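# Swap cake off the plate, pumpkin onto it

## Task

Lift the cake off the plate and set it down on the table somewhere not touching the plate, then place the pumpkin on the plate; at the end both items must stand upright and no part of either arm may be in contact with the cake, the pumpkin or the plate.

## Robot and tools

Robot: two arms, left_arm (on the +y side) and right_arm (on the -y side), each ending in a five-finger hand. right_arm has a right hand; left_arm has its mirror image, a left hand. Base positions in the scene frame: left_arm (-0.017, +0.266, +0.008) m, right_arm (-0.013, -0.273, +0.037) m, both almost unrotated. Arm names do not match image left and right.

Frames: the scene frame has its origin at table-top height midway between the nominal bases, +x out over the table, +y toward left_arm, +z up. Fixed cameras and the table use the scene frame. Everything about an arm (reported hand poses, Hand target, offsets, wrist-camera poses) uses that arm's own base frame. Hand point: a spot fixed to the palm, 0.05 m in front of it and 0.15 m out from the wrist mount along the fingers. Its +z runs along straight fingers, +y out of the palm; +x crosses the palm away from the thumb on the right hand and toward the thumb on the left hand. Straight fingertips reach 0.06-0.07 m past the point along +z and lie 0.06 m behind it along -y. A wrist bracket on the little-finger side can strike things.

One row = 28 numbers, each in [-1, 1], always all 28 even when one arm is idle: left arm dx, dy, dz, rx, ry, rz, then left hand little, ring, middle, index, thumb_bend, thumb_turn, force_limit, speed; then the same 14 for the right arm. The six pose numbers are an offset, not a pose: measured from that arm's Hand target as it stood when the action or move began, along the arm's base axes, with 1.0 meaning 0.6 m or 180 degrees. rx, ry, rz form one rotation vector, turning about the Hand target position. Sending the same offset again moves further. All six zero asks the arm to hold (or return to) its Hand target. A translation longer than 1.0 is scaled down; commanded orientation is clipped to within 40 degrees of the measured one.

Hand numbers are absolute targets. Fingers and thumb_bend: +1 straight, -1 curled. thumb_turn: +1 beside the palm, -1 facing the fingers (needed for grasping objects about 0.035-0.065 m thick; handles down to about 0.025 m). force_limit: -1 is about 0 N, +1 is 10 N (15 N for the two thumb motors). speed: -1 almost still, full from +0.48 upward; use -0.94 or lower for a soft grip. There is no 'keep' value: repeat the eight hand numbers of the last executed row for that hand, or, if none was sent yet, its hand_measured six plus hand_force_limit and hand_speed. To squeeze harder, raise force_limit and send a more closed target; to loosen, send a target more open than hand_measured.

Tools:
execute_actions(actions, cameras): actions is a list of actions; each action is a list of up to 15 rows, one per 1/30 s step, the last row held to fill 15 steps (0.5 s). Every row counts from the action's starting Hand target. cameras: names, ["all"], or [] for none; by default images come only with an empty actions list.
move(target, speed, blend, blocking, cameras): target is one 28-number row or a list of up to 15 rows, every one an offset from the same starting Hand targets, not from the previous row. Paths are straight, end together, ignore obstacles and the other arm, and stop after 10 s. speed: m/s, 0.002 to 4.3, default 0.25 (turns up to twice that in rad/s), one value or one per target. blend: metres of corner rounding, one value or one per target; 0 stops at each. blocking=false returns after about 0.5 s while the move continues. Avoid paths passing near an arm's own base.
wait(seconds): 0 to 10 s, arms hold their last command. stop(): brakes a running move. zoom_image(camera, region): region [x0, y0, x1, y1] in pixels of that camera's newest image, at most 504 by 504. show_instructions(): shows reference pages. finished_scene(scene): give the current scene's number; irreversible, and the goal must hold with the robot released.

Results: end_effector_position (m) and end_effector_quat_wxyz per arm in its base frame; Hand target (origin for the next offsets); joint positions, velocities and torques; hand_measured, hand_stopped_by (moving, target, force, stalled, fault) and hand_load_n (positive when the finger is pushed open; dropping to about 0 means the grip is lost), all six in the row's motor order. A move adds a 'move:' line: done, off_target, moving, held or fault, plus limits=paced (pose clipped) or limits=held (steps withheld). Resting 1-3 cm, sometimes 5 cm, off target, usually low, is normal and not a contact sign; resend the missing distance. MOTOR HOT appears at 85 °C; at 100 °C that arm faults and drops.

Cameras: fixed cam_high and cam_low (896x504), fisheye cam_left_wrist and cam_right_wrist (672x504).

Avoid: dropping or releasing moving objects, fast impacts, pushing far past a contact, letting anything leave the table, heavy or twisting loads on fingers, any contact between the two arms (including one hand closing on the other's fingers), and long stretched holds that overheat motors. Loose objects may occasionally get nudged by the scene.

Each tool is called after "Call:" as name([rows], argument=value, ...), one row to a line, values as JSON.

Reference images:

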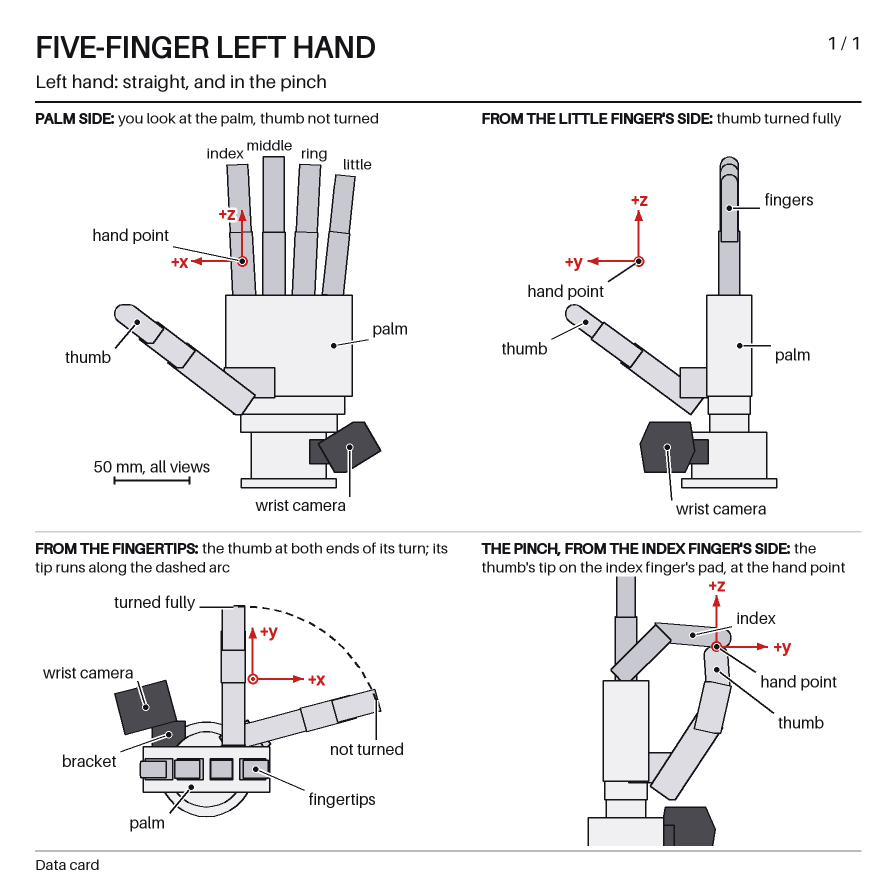

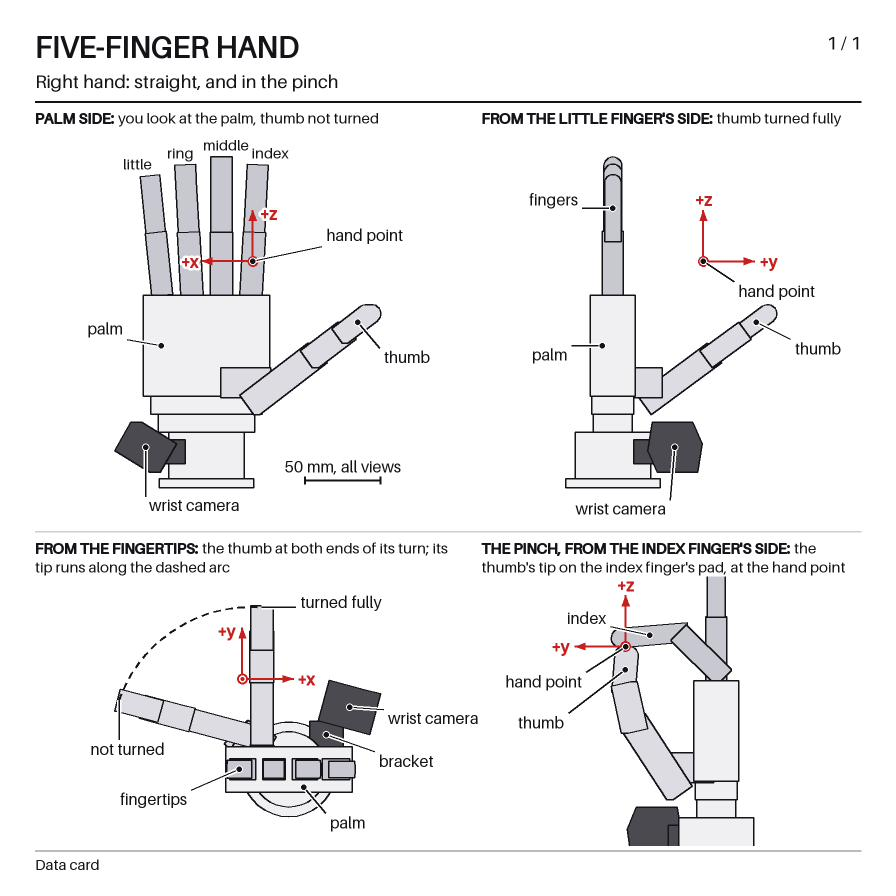

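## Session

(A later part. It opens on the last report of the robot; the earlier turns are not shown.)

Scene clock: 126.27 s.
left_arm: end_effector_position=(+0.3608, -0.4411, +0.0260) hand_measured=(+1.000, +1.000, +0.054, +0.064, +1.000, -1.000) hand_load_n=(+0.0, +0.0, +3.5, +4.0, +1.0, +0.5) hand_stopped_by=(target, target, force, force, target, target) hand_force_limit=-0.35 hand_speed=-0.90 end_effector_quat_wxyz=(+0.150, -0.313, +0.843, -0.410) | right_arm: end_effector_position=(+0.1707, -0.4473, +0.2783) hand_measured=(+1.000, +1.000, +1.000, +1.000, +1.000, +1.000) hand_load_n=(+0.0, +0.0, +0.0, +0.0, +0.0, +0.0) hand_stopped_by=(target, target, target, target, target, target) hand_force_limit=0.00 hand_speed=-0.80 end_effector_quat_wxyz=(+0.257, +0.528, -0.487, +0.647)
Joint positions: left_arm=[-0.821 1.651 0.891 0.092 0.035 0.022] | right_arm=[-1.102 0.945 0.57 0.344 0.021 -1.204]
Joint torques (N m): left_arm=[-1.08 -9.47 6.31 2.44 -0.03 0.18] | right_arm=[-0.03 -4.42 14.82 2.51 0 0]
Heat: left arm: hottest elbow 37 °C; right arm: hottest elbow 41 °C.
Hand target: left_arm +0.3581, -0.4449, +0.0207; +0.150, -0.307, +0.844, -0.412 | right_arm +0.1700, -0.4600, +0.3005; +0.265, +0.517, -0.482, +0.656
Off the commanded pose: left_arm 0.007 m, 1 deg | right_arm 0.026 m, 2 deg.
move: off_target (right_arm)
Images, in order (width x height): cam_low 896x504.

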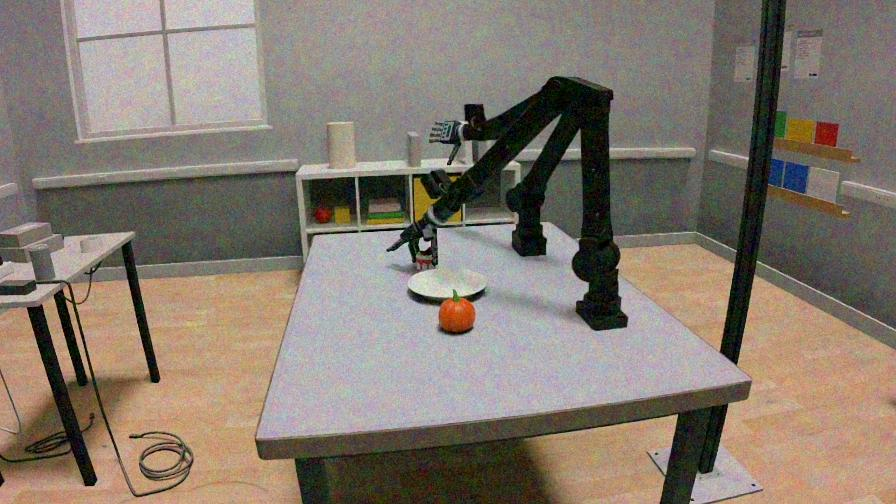

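Call:
move(target=[-0.003,0.003,-0.006,0,0,0,1,1,-0.15,-0.15,1,-1,-0.35,-0.9,0,0,0,0,0,0,1,1,1,1,1,1,0,-0.8], speed=0.04, cameras=["cam_low","cam_left_wrist"])

Call:
zoom_image(camera="cam_low", region=[390, 220, 460, 290])

Scene clock: 133.00 s.
left_arm: end_effector_position=(+0.3601, -0.4406, +0.0248) hand_measured=(+1.000, +1.000, +0.054, +0.064, +1.000, -1.000) hand_load_n=(+0.0, +0.0, +3.5, +4.0, +1.0, +0.5) hand_stopped_by=(target, target, force, force, target, target) hand_force_limit=-0.35 hand_speed=-0.90 end_effector_quat_wxyz=(+0.151, -0.313, +0.842, -0.413) | right_arm: end_effector_position=(+0.1707, -0.4473, +0.2783) hand_measured=(+1.000, +1.000, +1.000, +1.000, +1.000, +1.000) hand_load_n=(+0.0, +0.0, -0.5, -0.5, +0.5, +0.0) hand_stopped_by=(target, target, target, target, target, target) hand_force_limit=0.00 hand_speed=-0.80 end_effector_quat_wxyz=(+0.257, +0.528, -0.487, +0.647)
Joint positions: left_arm=[-0.821 1.651 0.882 0.107 0.035 0.022] | right_arm=[-1.102 0.945 0.57 0.344 0.021 -1.204]
Joint torques (N m): left_arm=[-1.08 -9.23 6.06 2.4 -0.04 0.18] | right_arm=[-0.91 -4.19 14.91 2.19 -0.02 0.03]
Heat: left arm: hottest elbow 36 °C; right arm: hottest elbow 42 °C.
Hand target: left_arm +0.3563, -0.4433, +0.0172; +0.150, -0.307, +0.844, -0.412 | right_arm +0.1700, -0.4600, +0.3005; +0.265, +0.517, -0.482, +0.656
Off the commanded pose: left_arm 0.009 m, 1 deg | right_arm 0.026 m, 2 deg.
move: off_target (right_arm)
camera_calibration:
cam_left_wrist: T_world_to_cam=[[0.160443, -0.654142, 0.739159, -0.360272], [-0.986792, -0.0893582, 0.135114, 0.310564], [-0.0223339, -0.751075, -0.659839, -0.19349], [0, 0, 0, 1]] pos_world=[0.359944, -0.353243, 0.0966644]
Images, in order (width x height): cam_low 896x504, cam_left_wrist 672x504.

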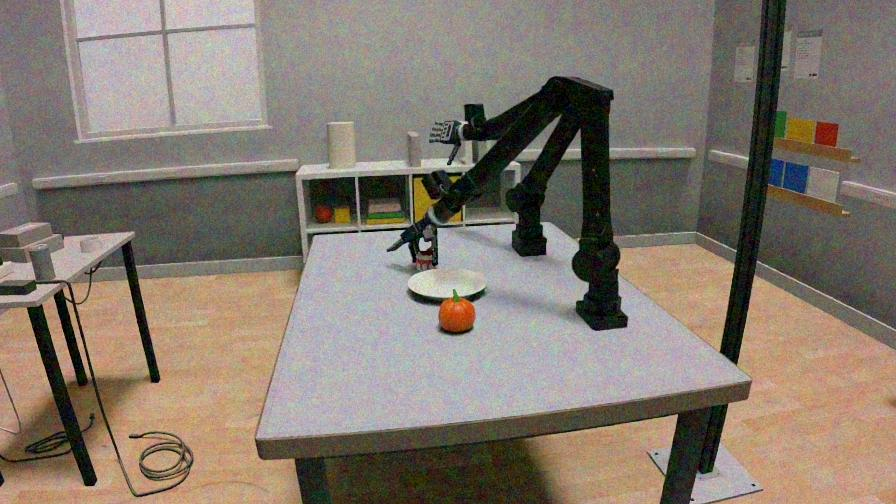

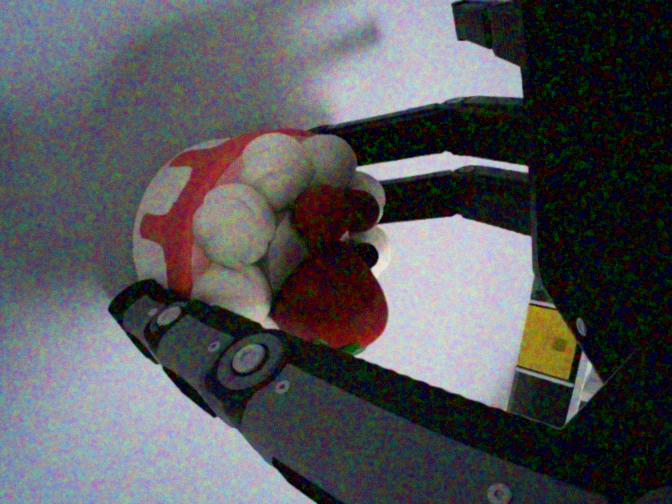

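Scaled by 7.200.

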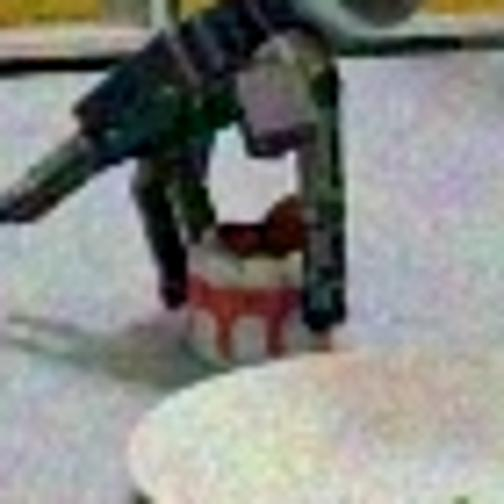

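Call:
move(target=[0,0,0.003,0,0,0,1,1,0.5,0.5,1,-1,-0.35,-0.8,0,0,0,0,0,0,1,1,1,1,1,1,0,-0.8], speed=0.04, cameras=["cam_low","cam_left_wrist"])

Call:
zoom_image(camera="cam_low", region=[390, 220, 460, 290])

Scene clock: 137.40 s.
left_arm: end_effector_position=(+0.3591, -0.4396, +0.0233) hand_measured=(+1.000, +1.000, +0.500, +0.500, +1.000, -1.000) hand_load_n=(+0.0, +0.0, +0.0, +0.0, +0.0, +0.0) hand_stopped_by=(target, target, target, target, target, target) hand_force_limit=-0.35 hand_speed=-0.80 end_effector_quat_wxyz=(+0.150, -0.313, +0.843, -0.412) | right_arm: end_effector_position=(+0.1707, -0.4473, +0.2783) hand_measured=(+1.000, +1.000, +1.000, +1.000, +1.000, +1.000) hand_load_n=(+0.0, +0.0, +0.0, +0.0, +0.0, +0.0) hand_stopped_by=(target, target, target, target, target, target) hand_force_limit=0.00 hand_speed=-0.80 end_effector_quat_wxyz=(+0.257, +0.528, -0.487, +0.647)
Joint positions: left_arm=[-0.821 1.651 0.879 0.108 0.035 0.022] | right_arm=[-1.102 0.945 0.57 0.344 0.021 -1.204]
Joint torques (N m): left_arm=[-1.08 -9.23 6.31 1.99 -0.02 0.16] | right_arm=[-1.03 -4.78 14.9 2.28 -0.06 0.03]
Heat: left arm: hottest elbow 37 °C; right arm: hottest elbow 42 °C.
Hand target: left_arm +0.3563, -0.4432, +0.0189; +0.150, -0.307, +0.844, -0.412 | right_arm +0.1700, -0.4600, +0.3005; +0.265, +0.517, -0.482, +0.656
Off the commanded pose: left_arm 0.006 m, 1 deg | right_arm 0.026 m, 2 deg.
move: off_target (right_arm)
camera_calibration:
cam_left_wrist: T_world_to_cam=[[0.161982, -0.655742, 0.737404, -0.359544], [-0.98651, -0.0896997, 0.136936, 0.309633], [-0.02365, -0.749637, -0.661426, -0.192557], [0, 0, 0, 1]] pos_world=[0.359142, -0.352342, 0.0953668]
Images, in order (width x height): cam_low 896x504, cam_left_wrist 672x504.

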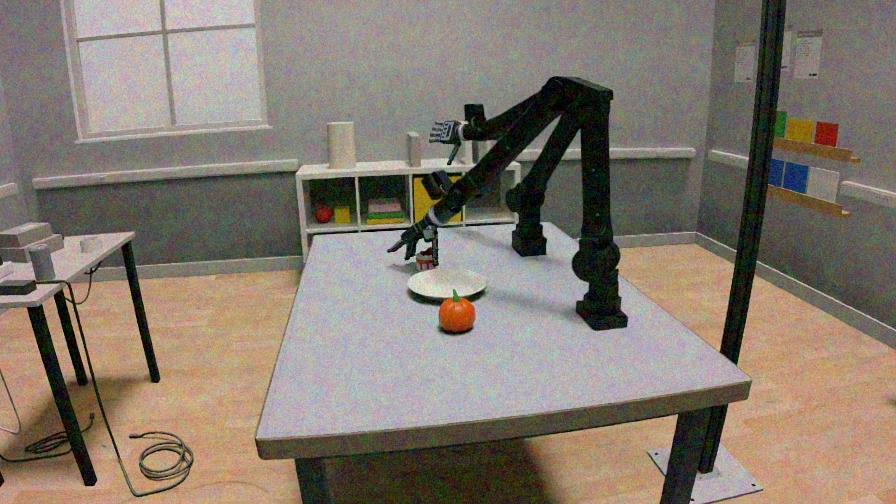

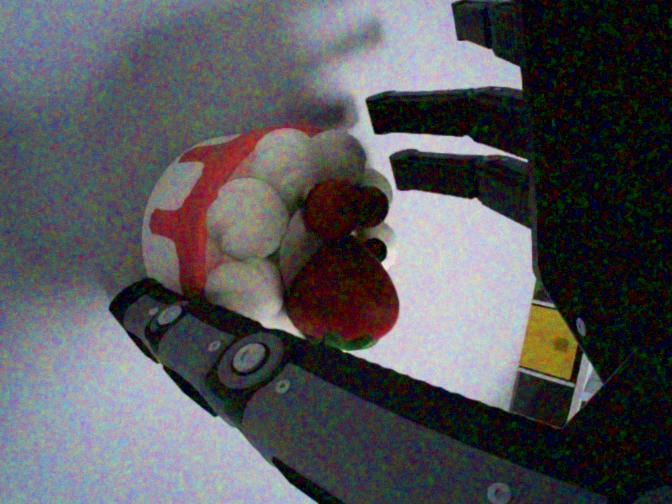

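Scaled by 7.200.

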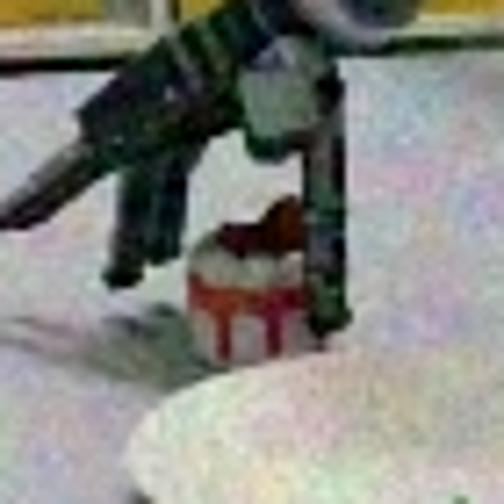

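Call:
move([
  [0,0,0.012,0,0,0,1,1,1,1,1,-1,-0.35,-0.3,0,0,0,0,0,0,1,1,1,1,1,1,0,-0.8],
  [0,0,0.27,0,0,0,1,1,1,1,1,-1,-0.35,-0.3,0,0,0,0,0,0,1,1,1,1,1,1,0,-0.8],
  [-0.052,0.7187,0.285,0,0,0.2778,1,1,1,1,1,-1,-0.35,-0.3,0,0,0,0,0,0,1,1,1,1,1,1,0,-0.8],
], speed=[0.08, 0.09, 0.2], blend=[0, 0.03, 0], cameras=["cam_high","cam_low","cam_left_wrist"])

Call:
zoom_image(camera="cam_low", region=[390, 220, 500, 350])

Call:
zoom_image(camera="cam_high", region=[370, 170, 610, 280])

Scene clock: 153.80 s.
left_arm: end_effector_position=(+0.3276, -0.0146, +0.1884) hand_measured=(+1.000, +1.000, +1.000, +1.000, +1.000, -1.000) hand_load_n=(+0.0, +0.0, +0.0, +0.0, +0.0, +0.0) hand_stopped_by=(target, target, target, target, target, target) hand_force_limit=-0.35 hand_speed=-0.30 end_effector_quat_wxyz=(-0.308, +0.636, -0.635, +0.311) | right_arm: end_effector_position=(+0.1707, -0.4473, +0.2783) hand_measured=(+1.000, +1.000, +1.000, +1.000, +1.000, +1.000) hand_load_n=(+0.0, +0.5, -0.5, +0.0, +0.0, +0.5) hand_stopped_by=(target, target, target, target, target, target) hand_force_limit=0.00 hand_speed=-0.80 end_effector_quat_wxyz=(+0.257, +0.528, -0.487, +0.647)
Joint positions: left_arm=[0.084 0.69 0.63 -0.607 0.07 0.048] | right_arm=[-1.102 0.945 0.57 0.344 0.021 -1.204]
Joint torques (N m): left_arm=[0.15 -1.96 8.46 1.16 0.1 0.22] | right_arm=[-0.15 -4.54 14.9 2.25 -0.04 0.08]
Heat: left arm: hottest elbow 36 °C; right arm: hottest elbow 42 °C.
Hand target: left_arm +0.3251, -0.0120, +0.1900; -0.310, +0.635, -0.635, +0.311 | right_arm +0.1700, -0.4600, +0.3005; +0.265, +0.517, -0.482, +0.656
Off the commanded pose: left_arm 0.004 m, 0 deg | right_arm 0.026 m, 2 deg.
move: off_target (right_arm)
camera_calibration:
cam_left_wrist: T_world_to_cam=[[0.603432, -0.30372, 0.737308, -0.336852], [-0.575007, -0.80635, 0.138441, 0.148521], [0.552482, -0.507498, -0.661219, 0.0492486], [0, 0, 0, 1]] pos_world=[0.261459, 0.0424452, 0.260367]
Images, in order (width x height): cam_high 896x504, cam_low 896x504, cam_left_wrist 672x504.

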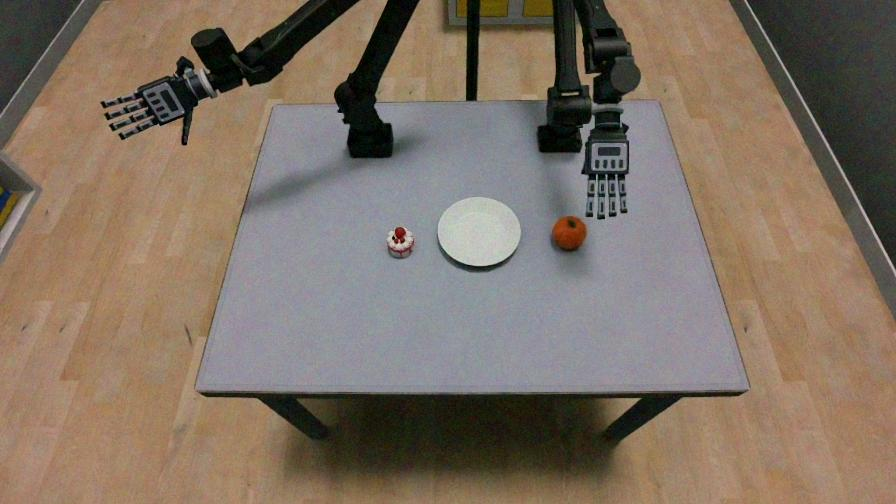

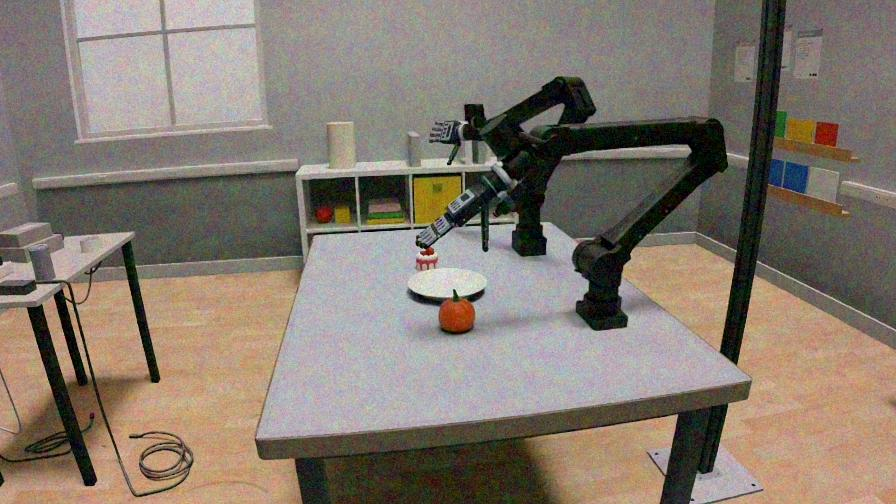

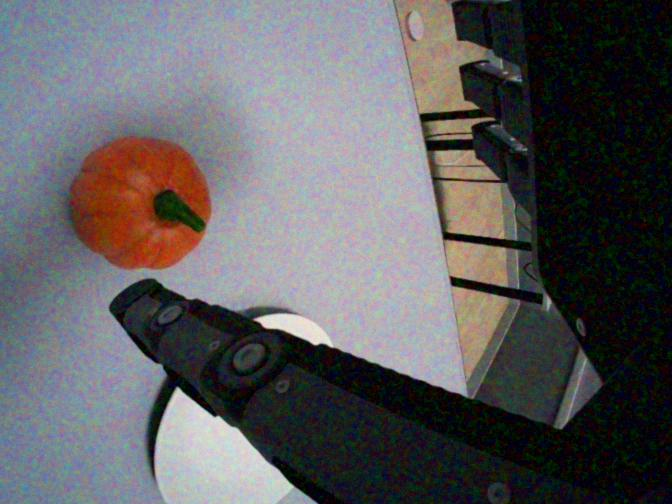

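Scaled by 3.877.

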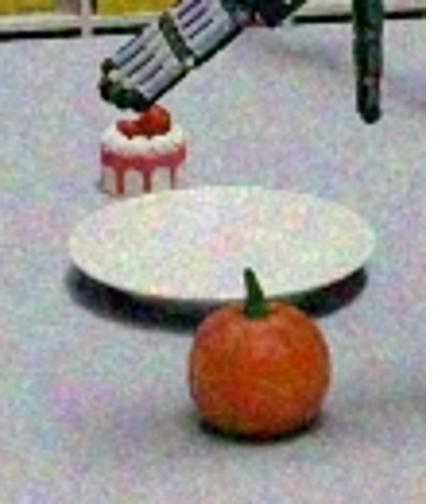

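Scaled by 2.100.

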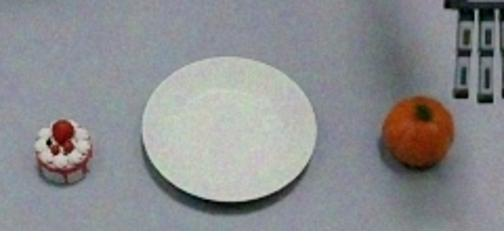

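Call:
move(target=[-0.002,-0.009,-0.18,0,0,0,1,1,0.75,0.75,1,-1,-0.35,-0.3,0,0,0,0,0,0,1,1,1,1,1,1,0,-0.8], speed=0.1, cameras=["cam_high","cam_low","cam_left_wrist"])

Call:
zoom_image(camera="cam_low", region=[390, 230, 520, 350])

Scene clock: 164.00 s.
left_arm: end_effector_position=(+0.3201, -0.0147, +0.0823) hand_measured=(+1.000, +1.000, +0.750, +0.750, +1.000, -1.000) hand_load_n=(+0.0, +0.0, +0.0, +0.0, +0.0, +0.0) hand_stopped_by=(target, target, target, target, target, target) hand_force_limit=-0.35 hand_speed=-0.30 end_effector_quat_wxyz=(-0.309, +0.637, -0.636, +0.306) | right_arm: end_effector_position=(+0.1707, -0.4473, +0.2783) hand_measured=(+1.000, +1.000, +1.000, +1.000, +1.000, +1.000) hand_load_n=(+0.0, +0.0, +0.0, +0.0, +0.0, +0.0) hand_stopped_by=(target, target, target, target, target, target) hand_force_limit=0.00 hand_speed=-0.80 end_effector_quat_wxyz=(+0.257, +0.528, -0.487, +0.647)
Joint positions: left_arm=[0.077 0.76 0.373 -0.284 0.056 0.048] | right_arm=[-1.102 0.945 0.57 0.344 0.021 -1.204]
Joint torques (N m): left_arm=[-1.32 -0.62 7.9 2.4 -0.1 0.06] | right_arm=[-0.67 -5.3 15.04 2.3 -0.03 0.04]
Heat: left arm: hottest elbow 37 °C; right arm: hottest elbow 43 °C.
Hand target: left_arm +0.3239, -0.0174, +0.0821; -0.310, +0.635, -0.635, +0.311 | right_arm +0.1700, -0.4600, +0.3005; +0.265, +0.517, -0.482, +0.656
Off the commanded pose: left_arm 0.005 m, 1 deg | right_arm 0.026 m, 2 deg.
move: off_target (right_arm)
camera_calibration:
cam_left_wrist: T_world_to_cam=[[0.608771, -0.307332, 0.731399, -0.255509], [-0.571081, -0.809701, 0.135098, 0.157657], [0.550695, -0.499932, -0.668434, -0.0155641], [0, 0, 0, 1]] pos_world=[0.254153, 0.0413478, 0.155177]
Images, in order (width x height): cam_high 896x504, cam_low 896x504, cam_left_wrist 672x504.

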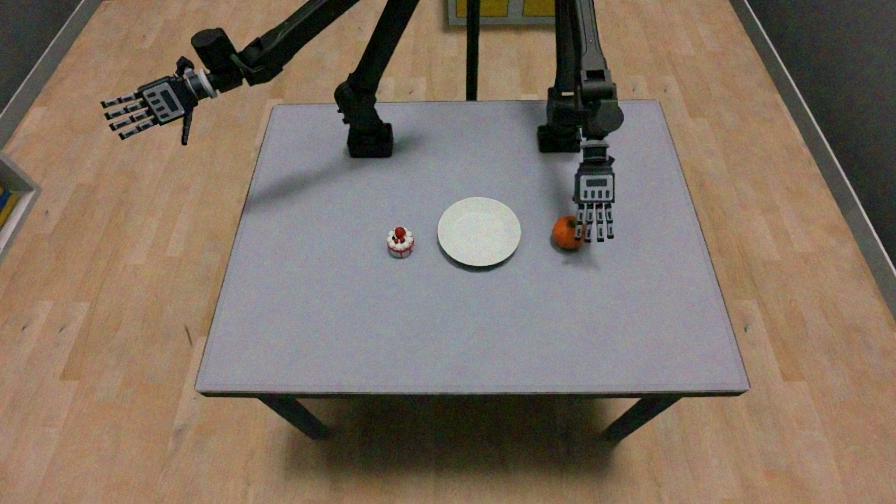

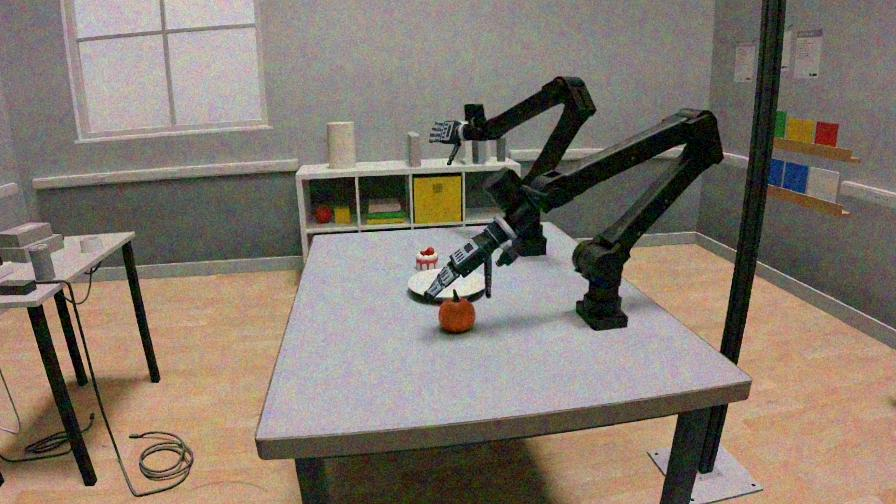

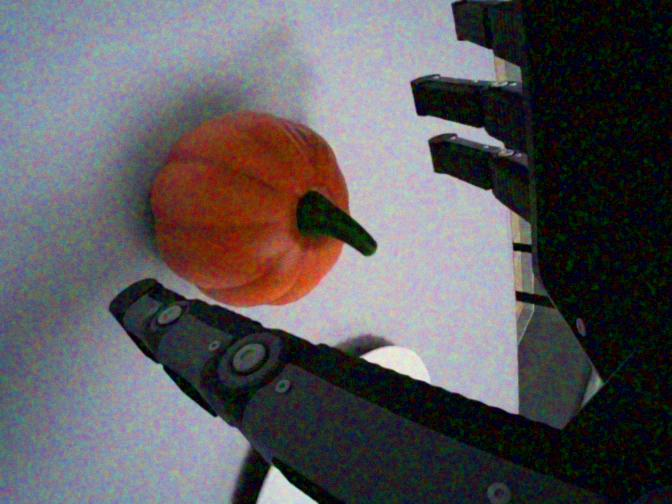

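Scaled by 3.877.

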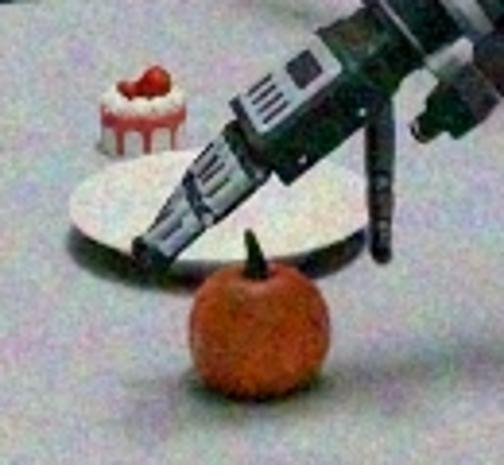

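Call:
move(target=[0,-0.0125,0,0,0,0,1,1,0.75,0.75,1,-1,-0.35,-0.3,0,0,0,0,0,0,1,1,1,1,1,1,0,-0.8], speed=0.06, cameras=[])

Scene clock: 174.67 s.
left_arm: end_effector_position=(+0.3203, -0.0220, +0.0822) hand_measured=(+1.000, +1.000, +0.750, +0.750, +1.000, -1.000) hand_load_n=(+0.0, +0.0, +0.0, +0.0, +0.0, +0.0) hand_stopped_by=(target, target, target, target, target, target) hand_force_limit=-0.35 hand_speed=-0.30 end_effector_quat_wxyz=(-0.309, +0.637, -0.637, +0.306) | right_arm: end_effector_position=(+0.1707, -0.4473, +0.2783) hand_measured=(+1.000, +1.000, +1.000, +1.000, +1.000, +1.000) hand_load_n=(+0.0, +0.0, +0.0, +0.0, +0.0, +0.0) hand_stopped_by=(target, target, target, target, target, target) hand_force_limit=0.00 hand_speed=-0.80 end_effector_quat_wxyz=(+0.257, +0.528, -0.487, +0.647)
Joint positions: left_arm=[0.041 0.76 0.373 -0.284 0.028 0.027] | right_arm=[-1.102 0.945 0.57 0.344 0.021 -1.204]
Joint torques (N m): left_arm=[-1.14 -0.67 7.84 2.3 -0.11 0.1] | right_arm=[-0.21 -4.19 14.97 2.5 -0.05 0.1]
Heat: left arm: hottest elbow 38 °C; right arm: hottest elbow 43 °C.
Hand target: left_arm +0.3239, -0.0249, +0.0821; -0.310, +0.635, -0.635, +0.311 | right_arm +0.1700, -0.4600, +0.3005; +0.265, +0.517, -0.482, +0.656
Off the commanded pose: left_arm 0.005 m, 1 deg | right_arm 0.026 m, 2 deg.
move: off_target (right_arm)
No camera images: "cameras" was empty.

Call:
move(target=[0,0.0033,-0.079,0,0,0,1,1,0.75,0.75,1,-1,-0.35,-0.3,0,0,0,0,0,0,1,1,1,1,1,1,0,-0.8], speed=0.06, cameras=["cam_high","cam_low","cam_left_wrist"])

Call:
zoom_image(camera="cam_low", region=[410, 240, 530, 350])

Call:
zoom_image(camera="cam_high", region=[530, 150, 640, 270])

Scene clock: 181.47 s.
left_arm: end_effector_position=(+0.3213, -0.0224, +0.0355) hand_measured=(+1.000, +1.000, +0.750, +0.750, +1.000, -1.000) hand_load_n=(+0.0, +0.0, +0.0, +0.0, +0.0, +0.0) hand_stopped_by=(target, target, target, target, target, target) hand_force_limit=-0.35 hand_speed=-0.30 end_effector_quat_wxyz=(-0.309, +0.636, -0.637, +0.307) | right_arm: end_effector_position=(+0.1707, -0.4473, +0.2783) hand_measured=(+1.000, +1.000, +1.000, +1.000, +1.000, +1.000) hand_load_n=(+0.0, +0.0, +0.0, +0.0, +0.0, +0.0) hand_stopped_by=(target, target, target, target, target, target) hand_force_limit=0.00 hand_speed=-0.80 end_effector_quat_wxyz=(+0.257, +0.528, -0.487, +0.647)
Joint positions: left_arm=[0.041 0.884 0.279 -0.065 0.031 0.027] | right_arm=[-1.102 0.945 0.57 0.344 0.021 -1.204]
Joint torques (N m): left_arm=[-0.32 -1.08 7.12 2.37 0.06 0.12] | right_arm=[-0.67 -4.42 14.95 2.67 -0.04 0.02]
Heat: left arm: hottest elbow 38 °C; right arm: hottest elbow 43 °C.
Hand target: left_arm +0.3239, -0.0229, +0.0347; -0.310, +0.635, -0.635, +0.311 | right_arm +0.1700, -0.4600, +0.3005; +0.265, +0.517, -0.482, +0.656
Off the commanded pose: left_arm 0.003 m, 0 deg | right_arm 0.026 m, 2 deg.
move: off_target (right_arm)
camera_calibration:
cam_left_wrist: T_world_to_cam=[[0.607333, -0.308259, 0.732204, -0.223858], [-0.573032, -0.808338, 0.134995, 0.159085], [0.550255, -0.501563, -0.667573, -0.0513179], [0, 0, 0, 1]] pos_world=[0.255355, 0.0338493, 0.108175]
Images, in order (width x height): cam_high 896x504, cam_low 896x504, cam_left_wrist 672x504.

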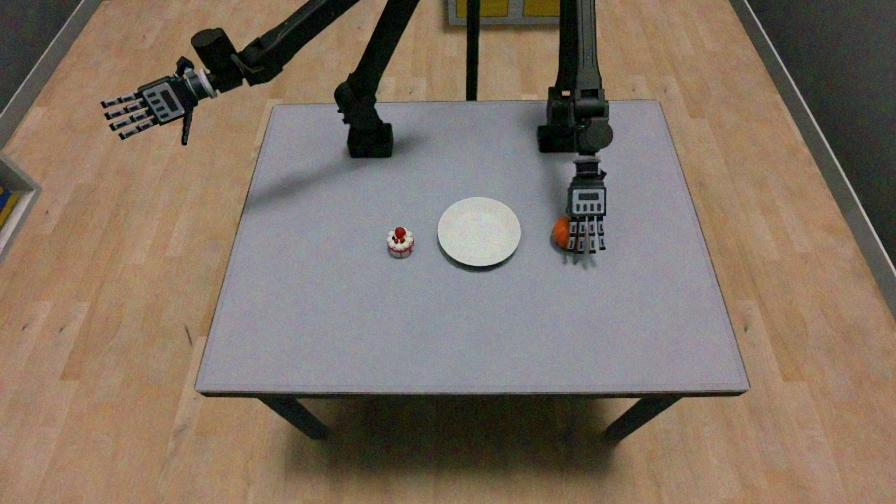

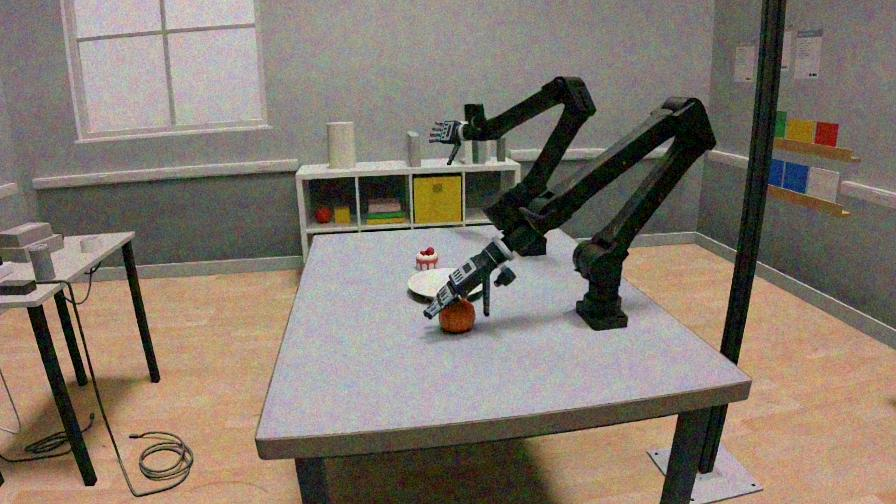

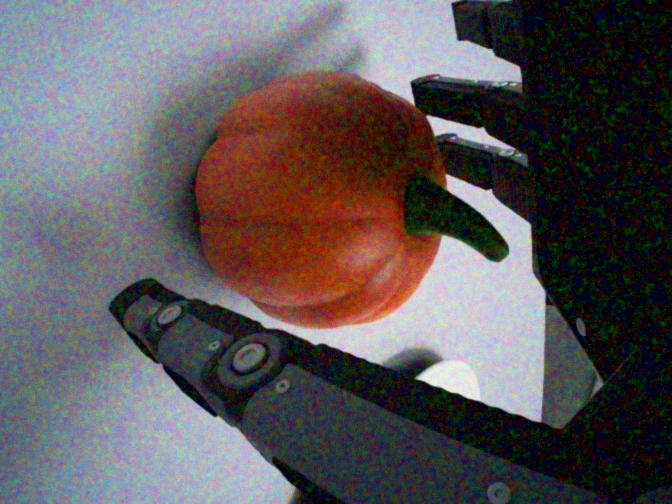

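Scaled by 4.200.

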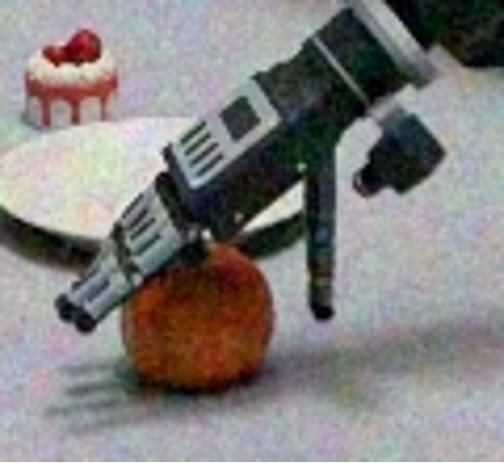

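Scaled by 4.200.

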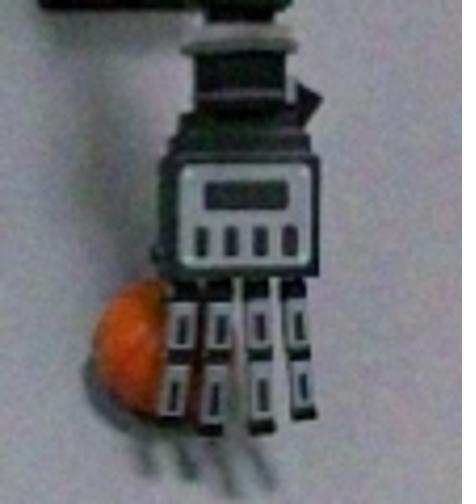

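Call:
move(target=[0,0,0,0,0,0,1,1,0,0,1,-1,-0.1,-0.88,0,0,0,0,0,0,1,1,1,1,1,1,0,-0.8], speed=0.06, cameras=["cam_high","cam_low","cam_left_wrist"])

Call:
zoom_image(camera="cam_low", region=[410, 240, 530, 350])

Call:
zoom_image(camera="cam_high", region=[530, 150, 640, 270])

Scene clock: 208.50 s.
left_arm: end_effector_position=(+0.3221, -0.0224, +0.0360) hand_measured=(+1.000, +1.000, +0.272, +0.284, +1.000, -1.000) hand_load_n=(+0.0, +0.0, +5.0, +4.5, +1.5, +1.0) hand_stopped_by=(target, target, force, force, target, target) hand_force_limit=-0.10 hand_speed=-0.88 end_effector_quat_wxyz=(-0.310, +0.636, -0.636, +0.308) | right_arm: end_effector_position=(+0.1707, -0.4473, +0.2783) hand_measured=(+1.000, +1.000, +1.000, +1.000, +1.000, +1.000) hand_load_n=(+0.0, +0.0, +0.0, +0.0, +0.0, +0.0) hand_stopped_by=(target, target, target, target, target, target) hand_force_limit=0.00 hand_speed=-0.80 end_effector_quat_wxyz=(+0.257, +0.528, -0.487, +0.647)
Joint positions: left_arm=[0.041 0.884 0.279 -0.061 0.031 0.027] | right_arm=[-1.102 0.945 0.57 0.344 0.021 -1.204]
Joint torques (N m): left_arm=[-0.38 -0.85 7.09 2.18 0.06 0.12] | right_arm=[-0.09 -4.66 14.78 2.21 -0.05 0.09]
Heat: left arm: hottest elbow 36 °C; right arm: hottest elbow 43 °C.
Hand target: left_arm +0.3239, -0.0229, +0.0347; -0.310, +0.635, -0.635, +0.311 | right_arm +0.1700, -0.4600, +0.3005; +0.265, +0.517, -0.482, +0.656
Off the commanded pose: left_arm 0.002 m, 0 deg | right_arm 0.026 m, 2 deg.
move: off_target (right_arm)
camera_calibration:
cam_left_wrist: T_world_to_cam=[[0.604836, -0.308401, 0.734209, -0.224057], [-0.573516, -0.808339, 0.132919, 0.159807], [0.552497, -0.501475, -0.665785, -0.0521049], [0, 0, 0, 1]] pos_world=[0.255957, 0.0339494, 0.108573]
Images, in order (width x height): cam_high 896x504, cam_low 896x504, cam_left_wrist 672x504.

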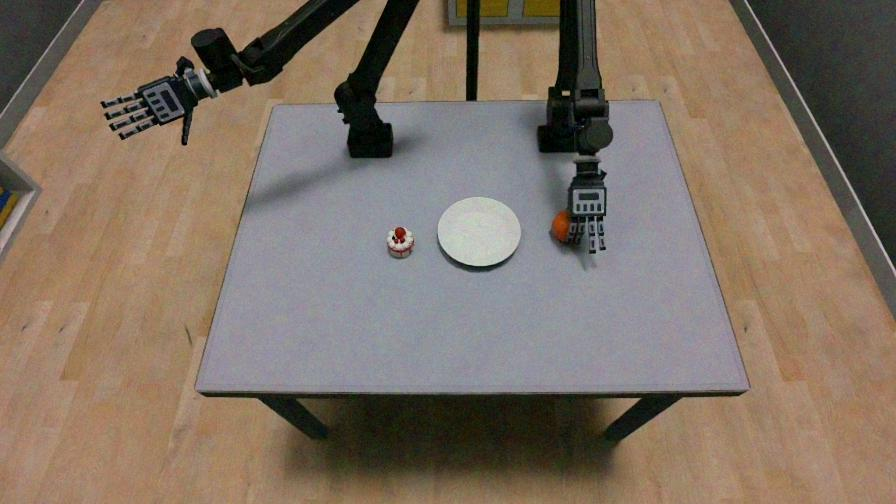

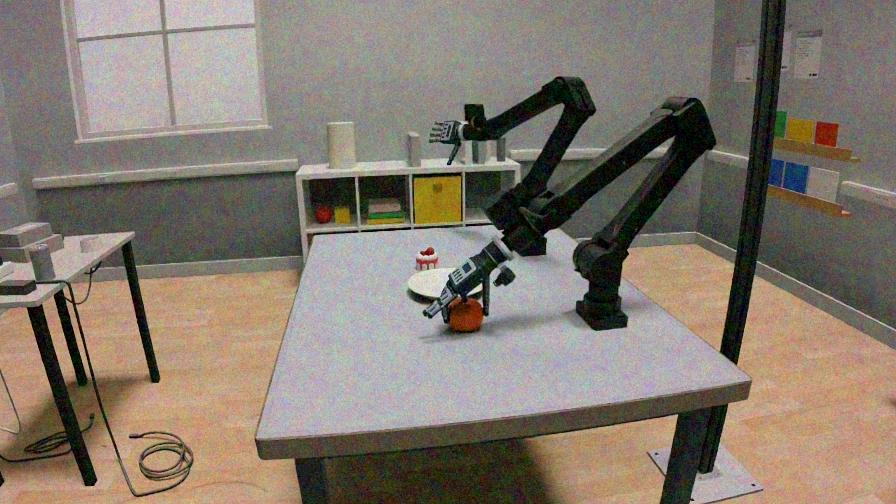

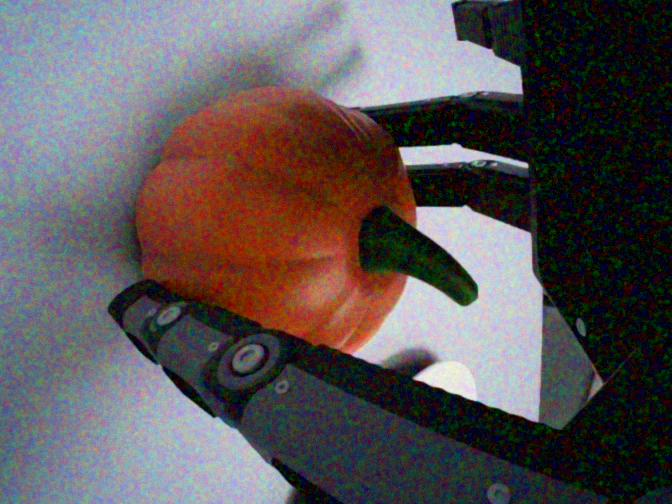

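Scaled by 4.200.

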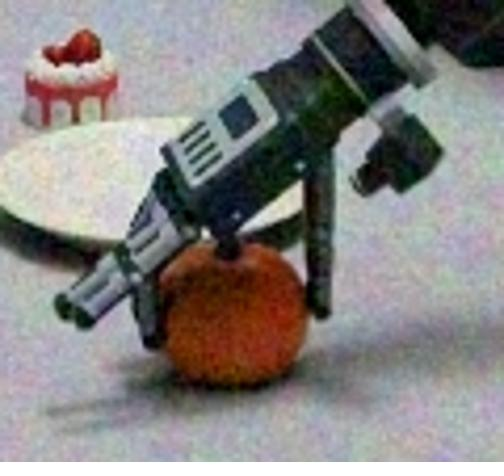

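Scaled by 4.200.

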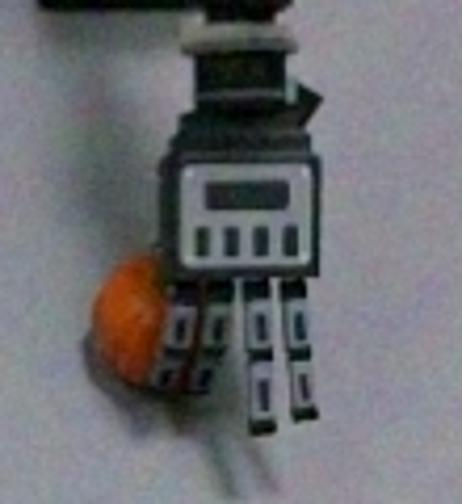

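Call:
move([
  [0,0,0.22,0,0,0,1,1,0,0,1,-1,-0.1,-0.88,0,0,0,0,0,0,1,1,1,1,1,1,0,-0.8],
  [0.0012,-0.368,0.18,0,0,-0.1833,1,1,0,0,1,-1,-0.1,-0.88,0,0,0,0,0,0,1,1,1,1,1,1,0,-0.8],
], speed=[0.08, 0.13], blend=0.03, cameras=["cam_high","cam_low","cam_left_wrist"])

Call:
zoom_image(camera="cam_low", region=[390, 180, 520, 310])

Call:
zoom_image(camera="cam_high", region=[430, 150, 540, 270])

Scene clock: 234.37 s.
left_arm: end_effector_position=(+0.2988, -0.2239, +0.1083) hand_measured=(+1.000, +1.000, +0.272, +0.284, +1.000, -1.000) hand_load_n=(+0.0, +0.0, +5.0, +4.0, +1.5, +0.5) hand_stopped_by=(target, target, force, force, target, target) hand_force_limit=-0.10 hand_speed=-0.88 end_effector_quat_wxyz=(+0.192, -0.443, +0.801, -0.354) | right_arm: end_effector_position=(+0.1707, -0.4473, +0.2783) hand_measured=(+1.000, +1.000, +1.000, +1.000, +1.000, +1.000) hand_load_n=(+0.0, +0.0, +0.0, +0.0, +0.0, +0.0) hand_stopped_by=(target, target, target, target, target, target) hand_force_limit=0.00 hand_speed=-0.80 end_effector_quat_wxyz=(+0.257, +0.528, -0.487, +0.647)
Joint positions: left_arm=[-0.554 0.967 0.572 -0.347 0.01 0.001] | right_arm=[-1.102 0.945 0.57 0.344 0.021 -1.204]
Joint torques (N m): left_arm=[-1.03 -2.43 12.79 2.28 0.01 0.2] | right_arm=[-0.79 -4.25 15.16 2.54 0.01 -0.03]
Heat: left arm: hottest elbow 37 °C; right arm: hottest elbow 44 °C.
Hand target: left_arm +0.3245, -0.2437, +0.1426; +0.209, -0.429, +0.790, -0.386 | right_arm +0.1700, -0.4600, +0.3005; +0.265, +0.517, -0.482, +0.656
Off the commanded pose: left_arm 0.047 m, 5 deg | right_arm 0.026 m, 2 deg.
move: off_target (left_arm, right_arm)
camera_calibration:
cam_left_wrist: T_world_to_cam=[[0.395941, -0.607657, 0.688465, -0.324818], [-0.905506, -0.382966, 0.182747, 0.16301], [0.152611, -0.695766, -0.701869, -0.0122559], [0, 0, 0, 1]] pos_world=[0.278086, -0.143478, 0.185234]
Images, in order (width x height): cam_high 896x504, cam_low 896x504, cam_left_wrist 672x504.

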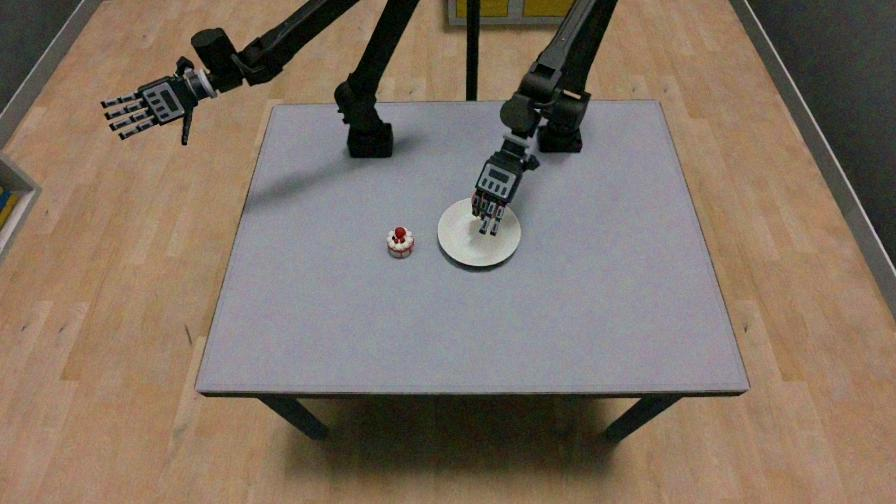

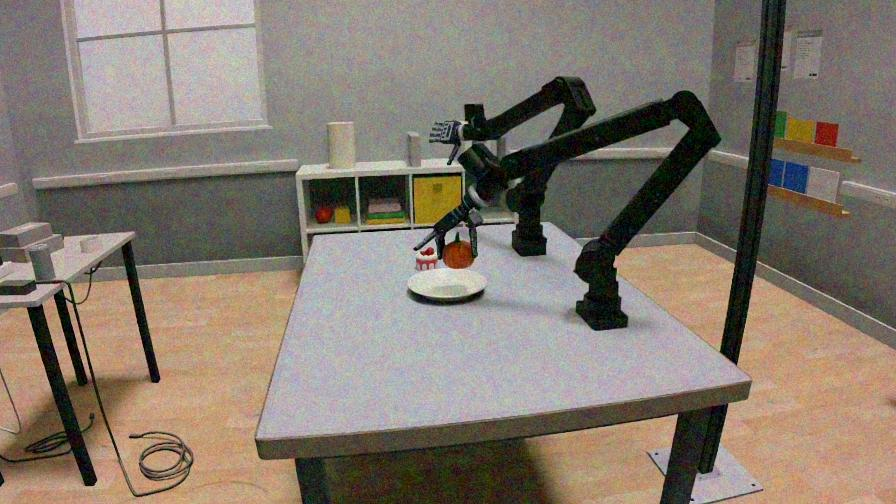

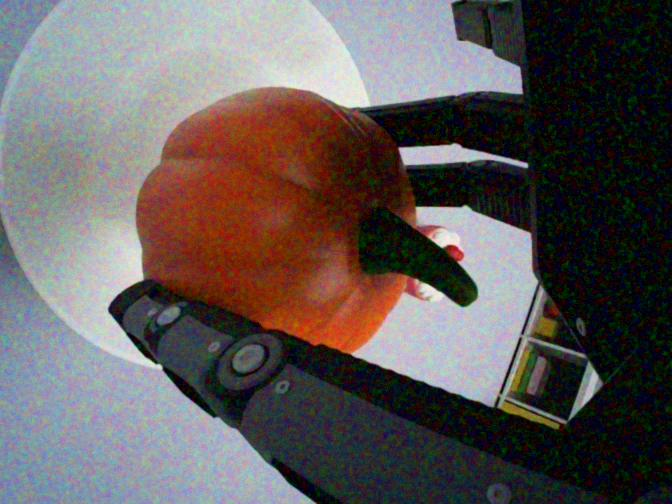

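Scaled by 3.877.

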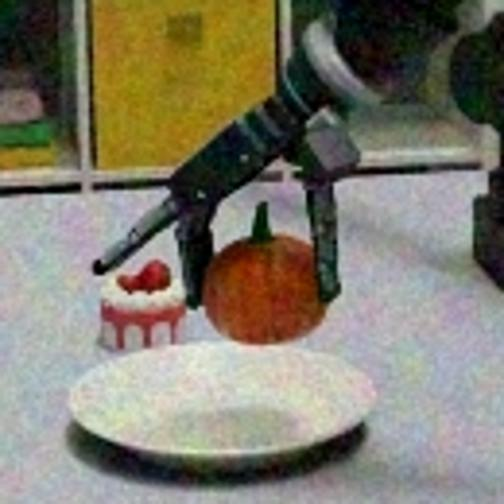

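Scaled by 4.200.

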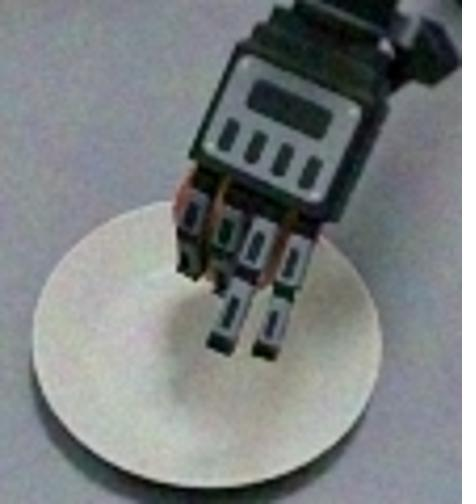

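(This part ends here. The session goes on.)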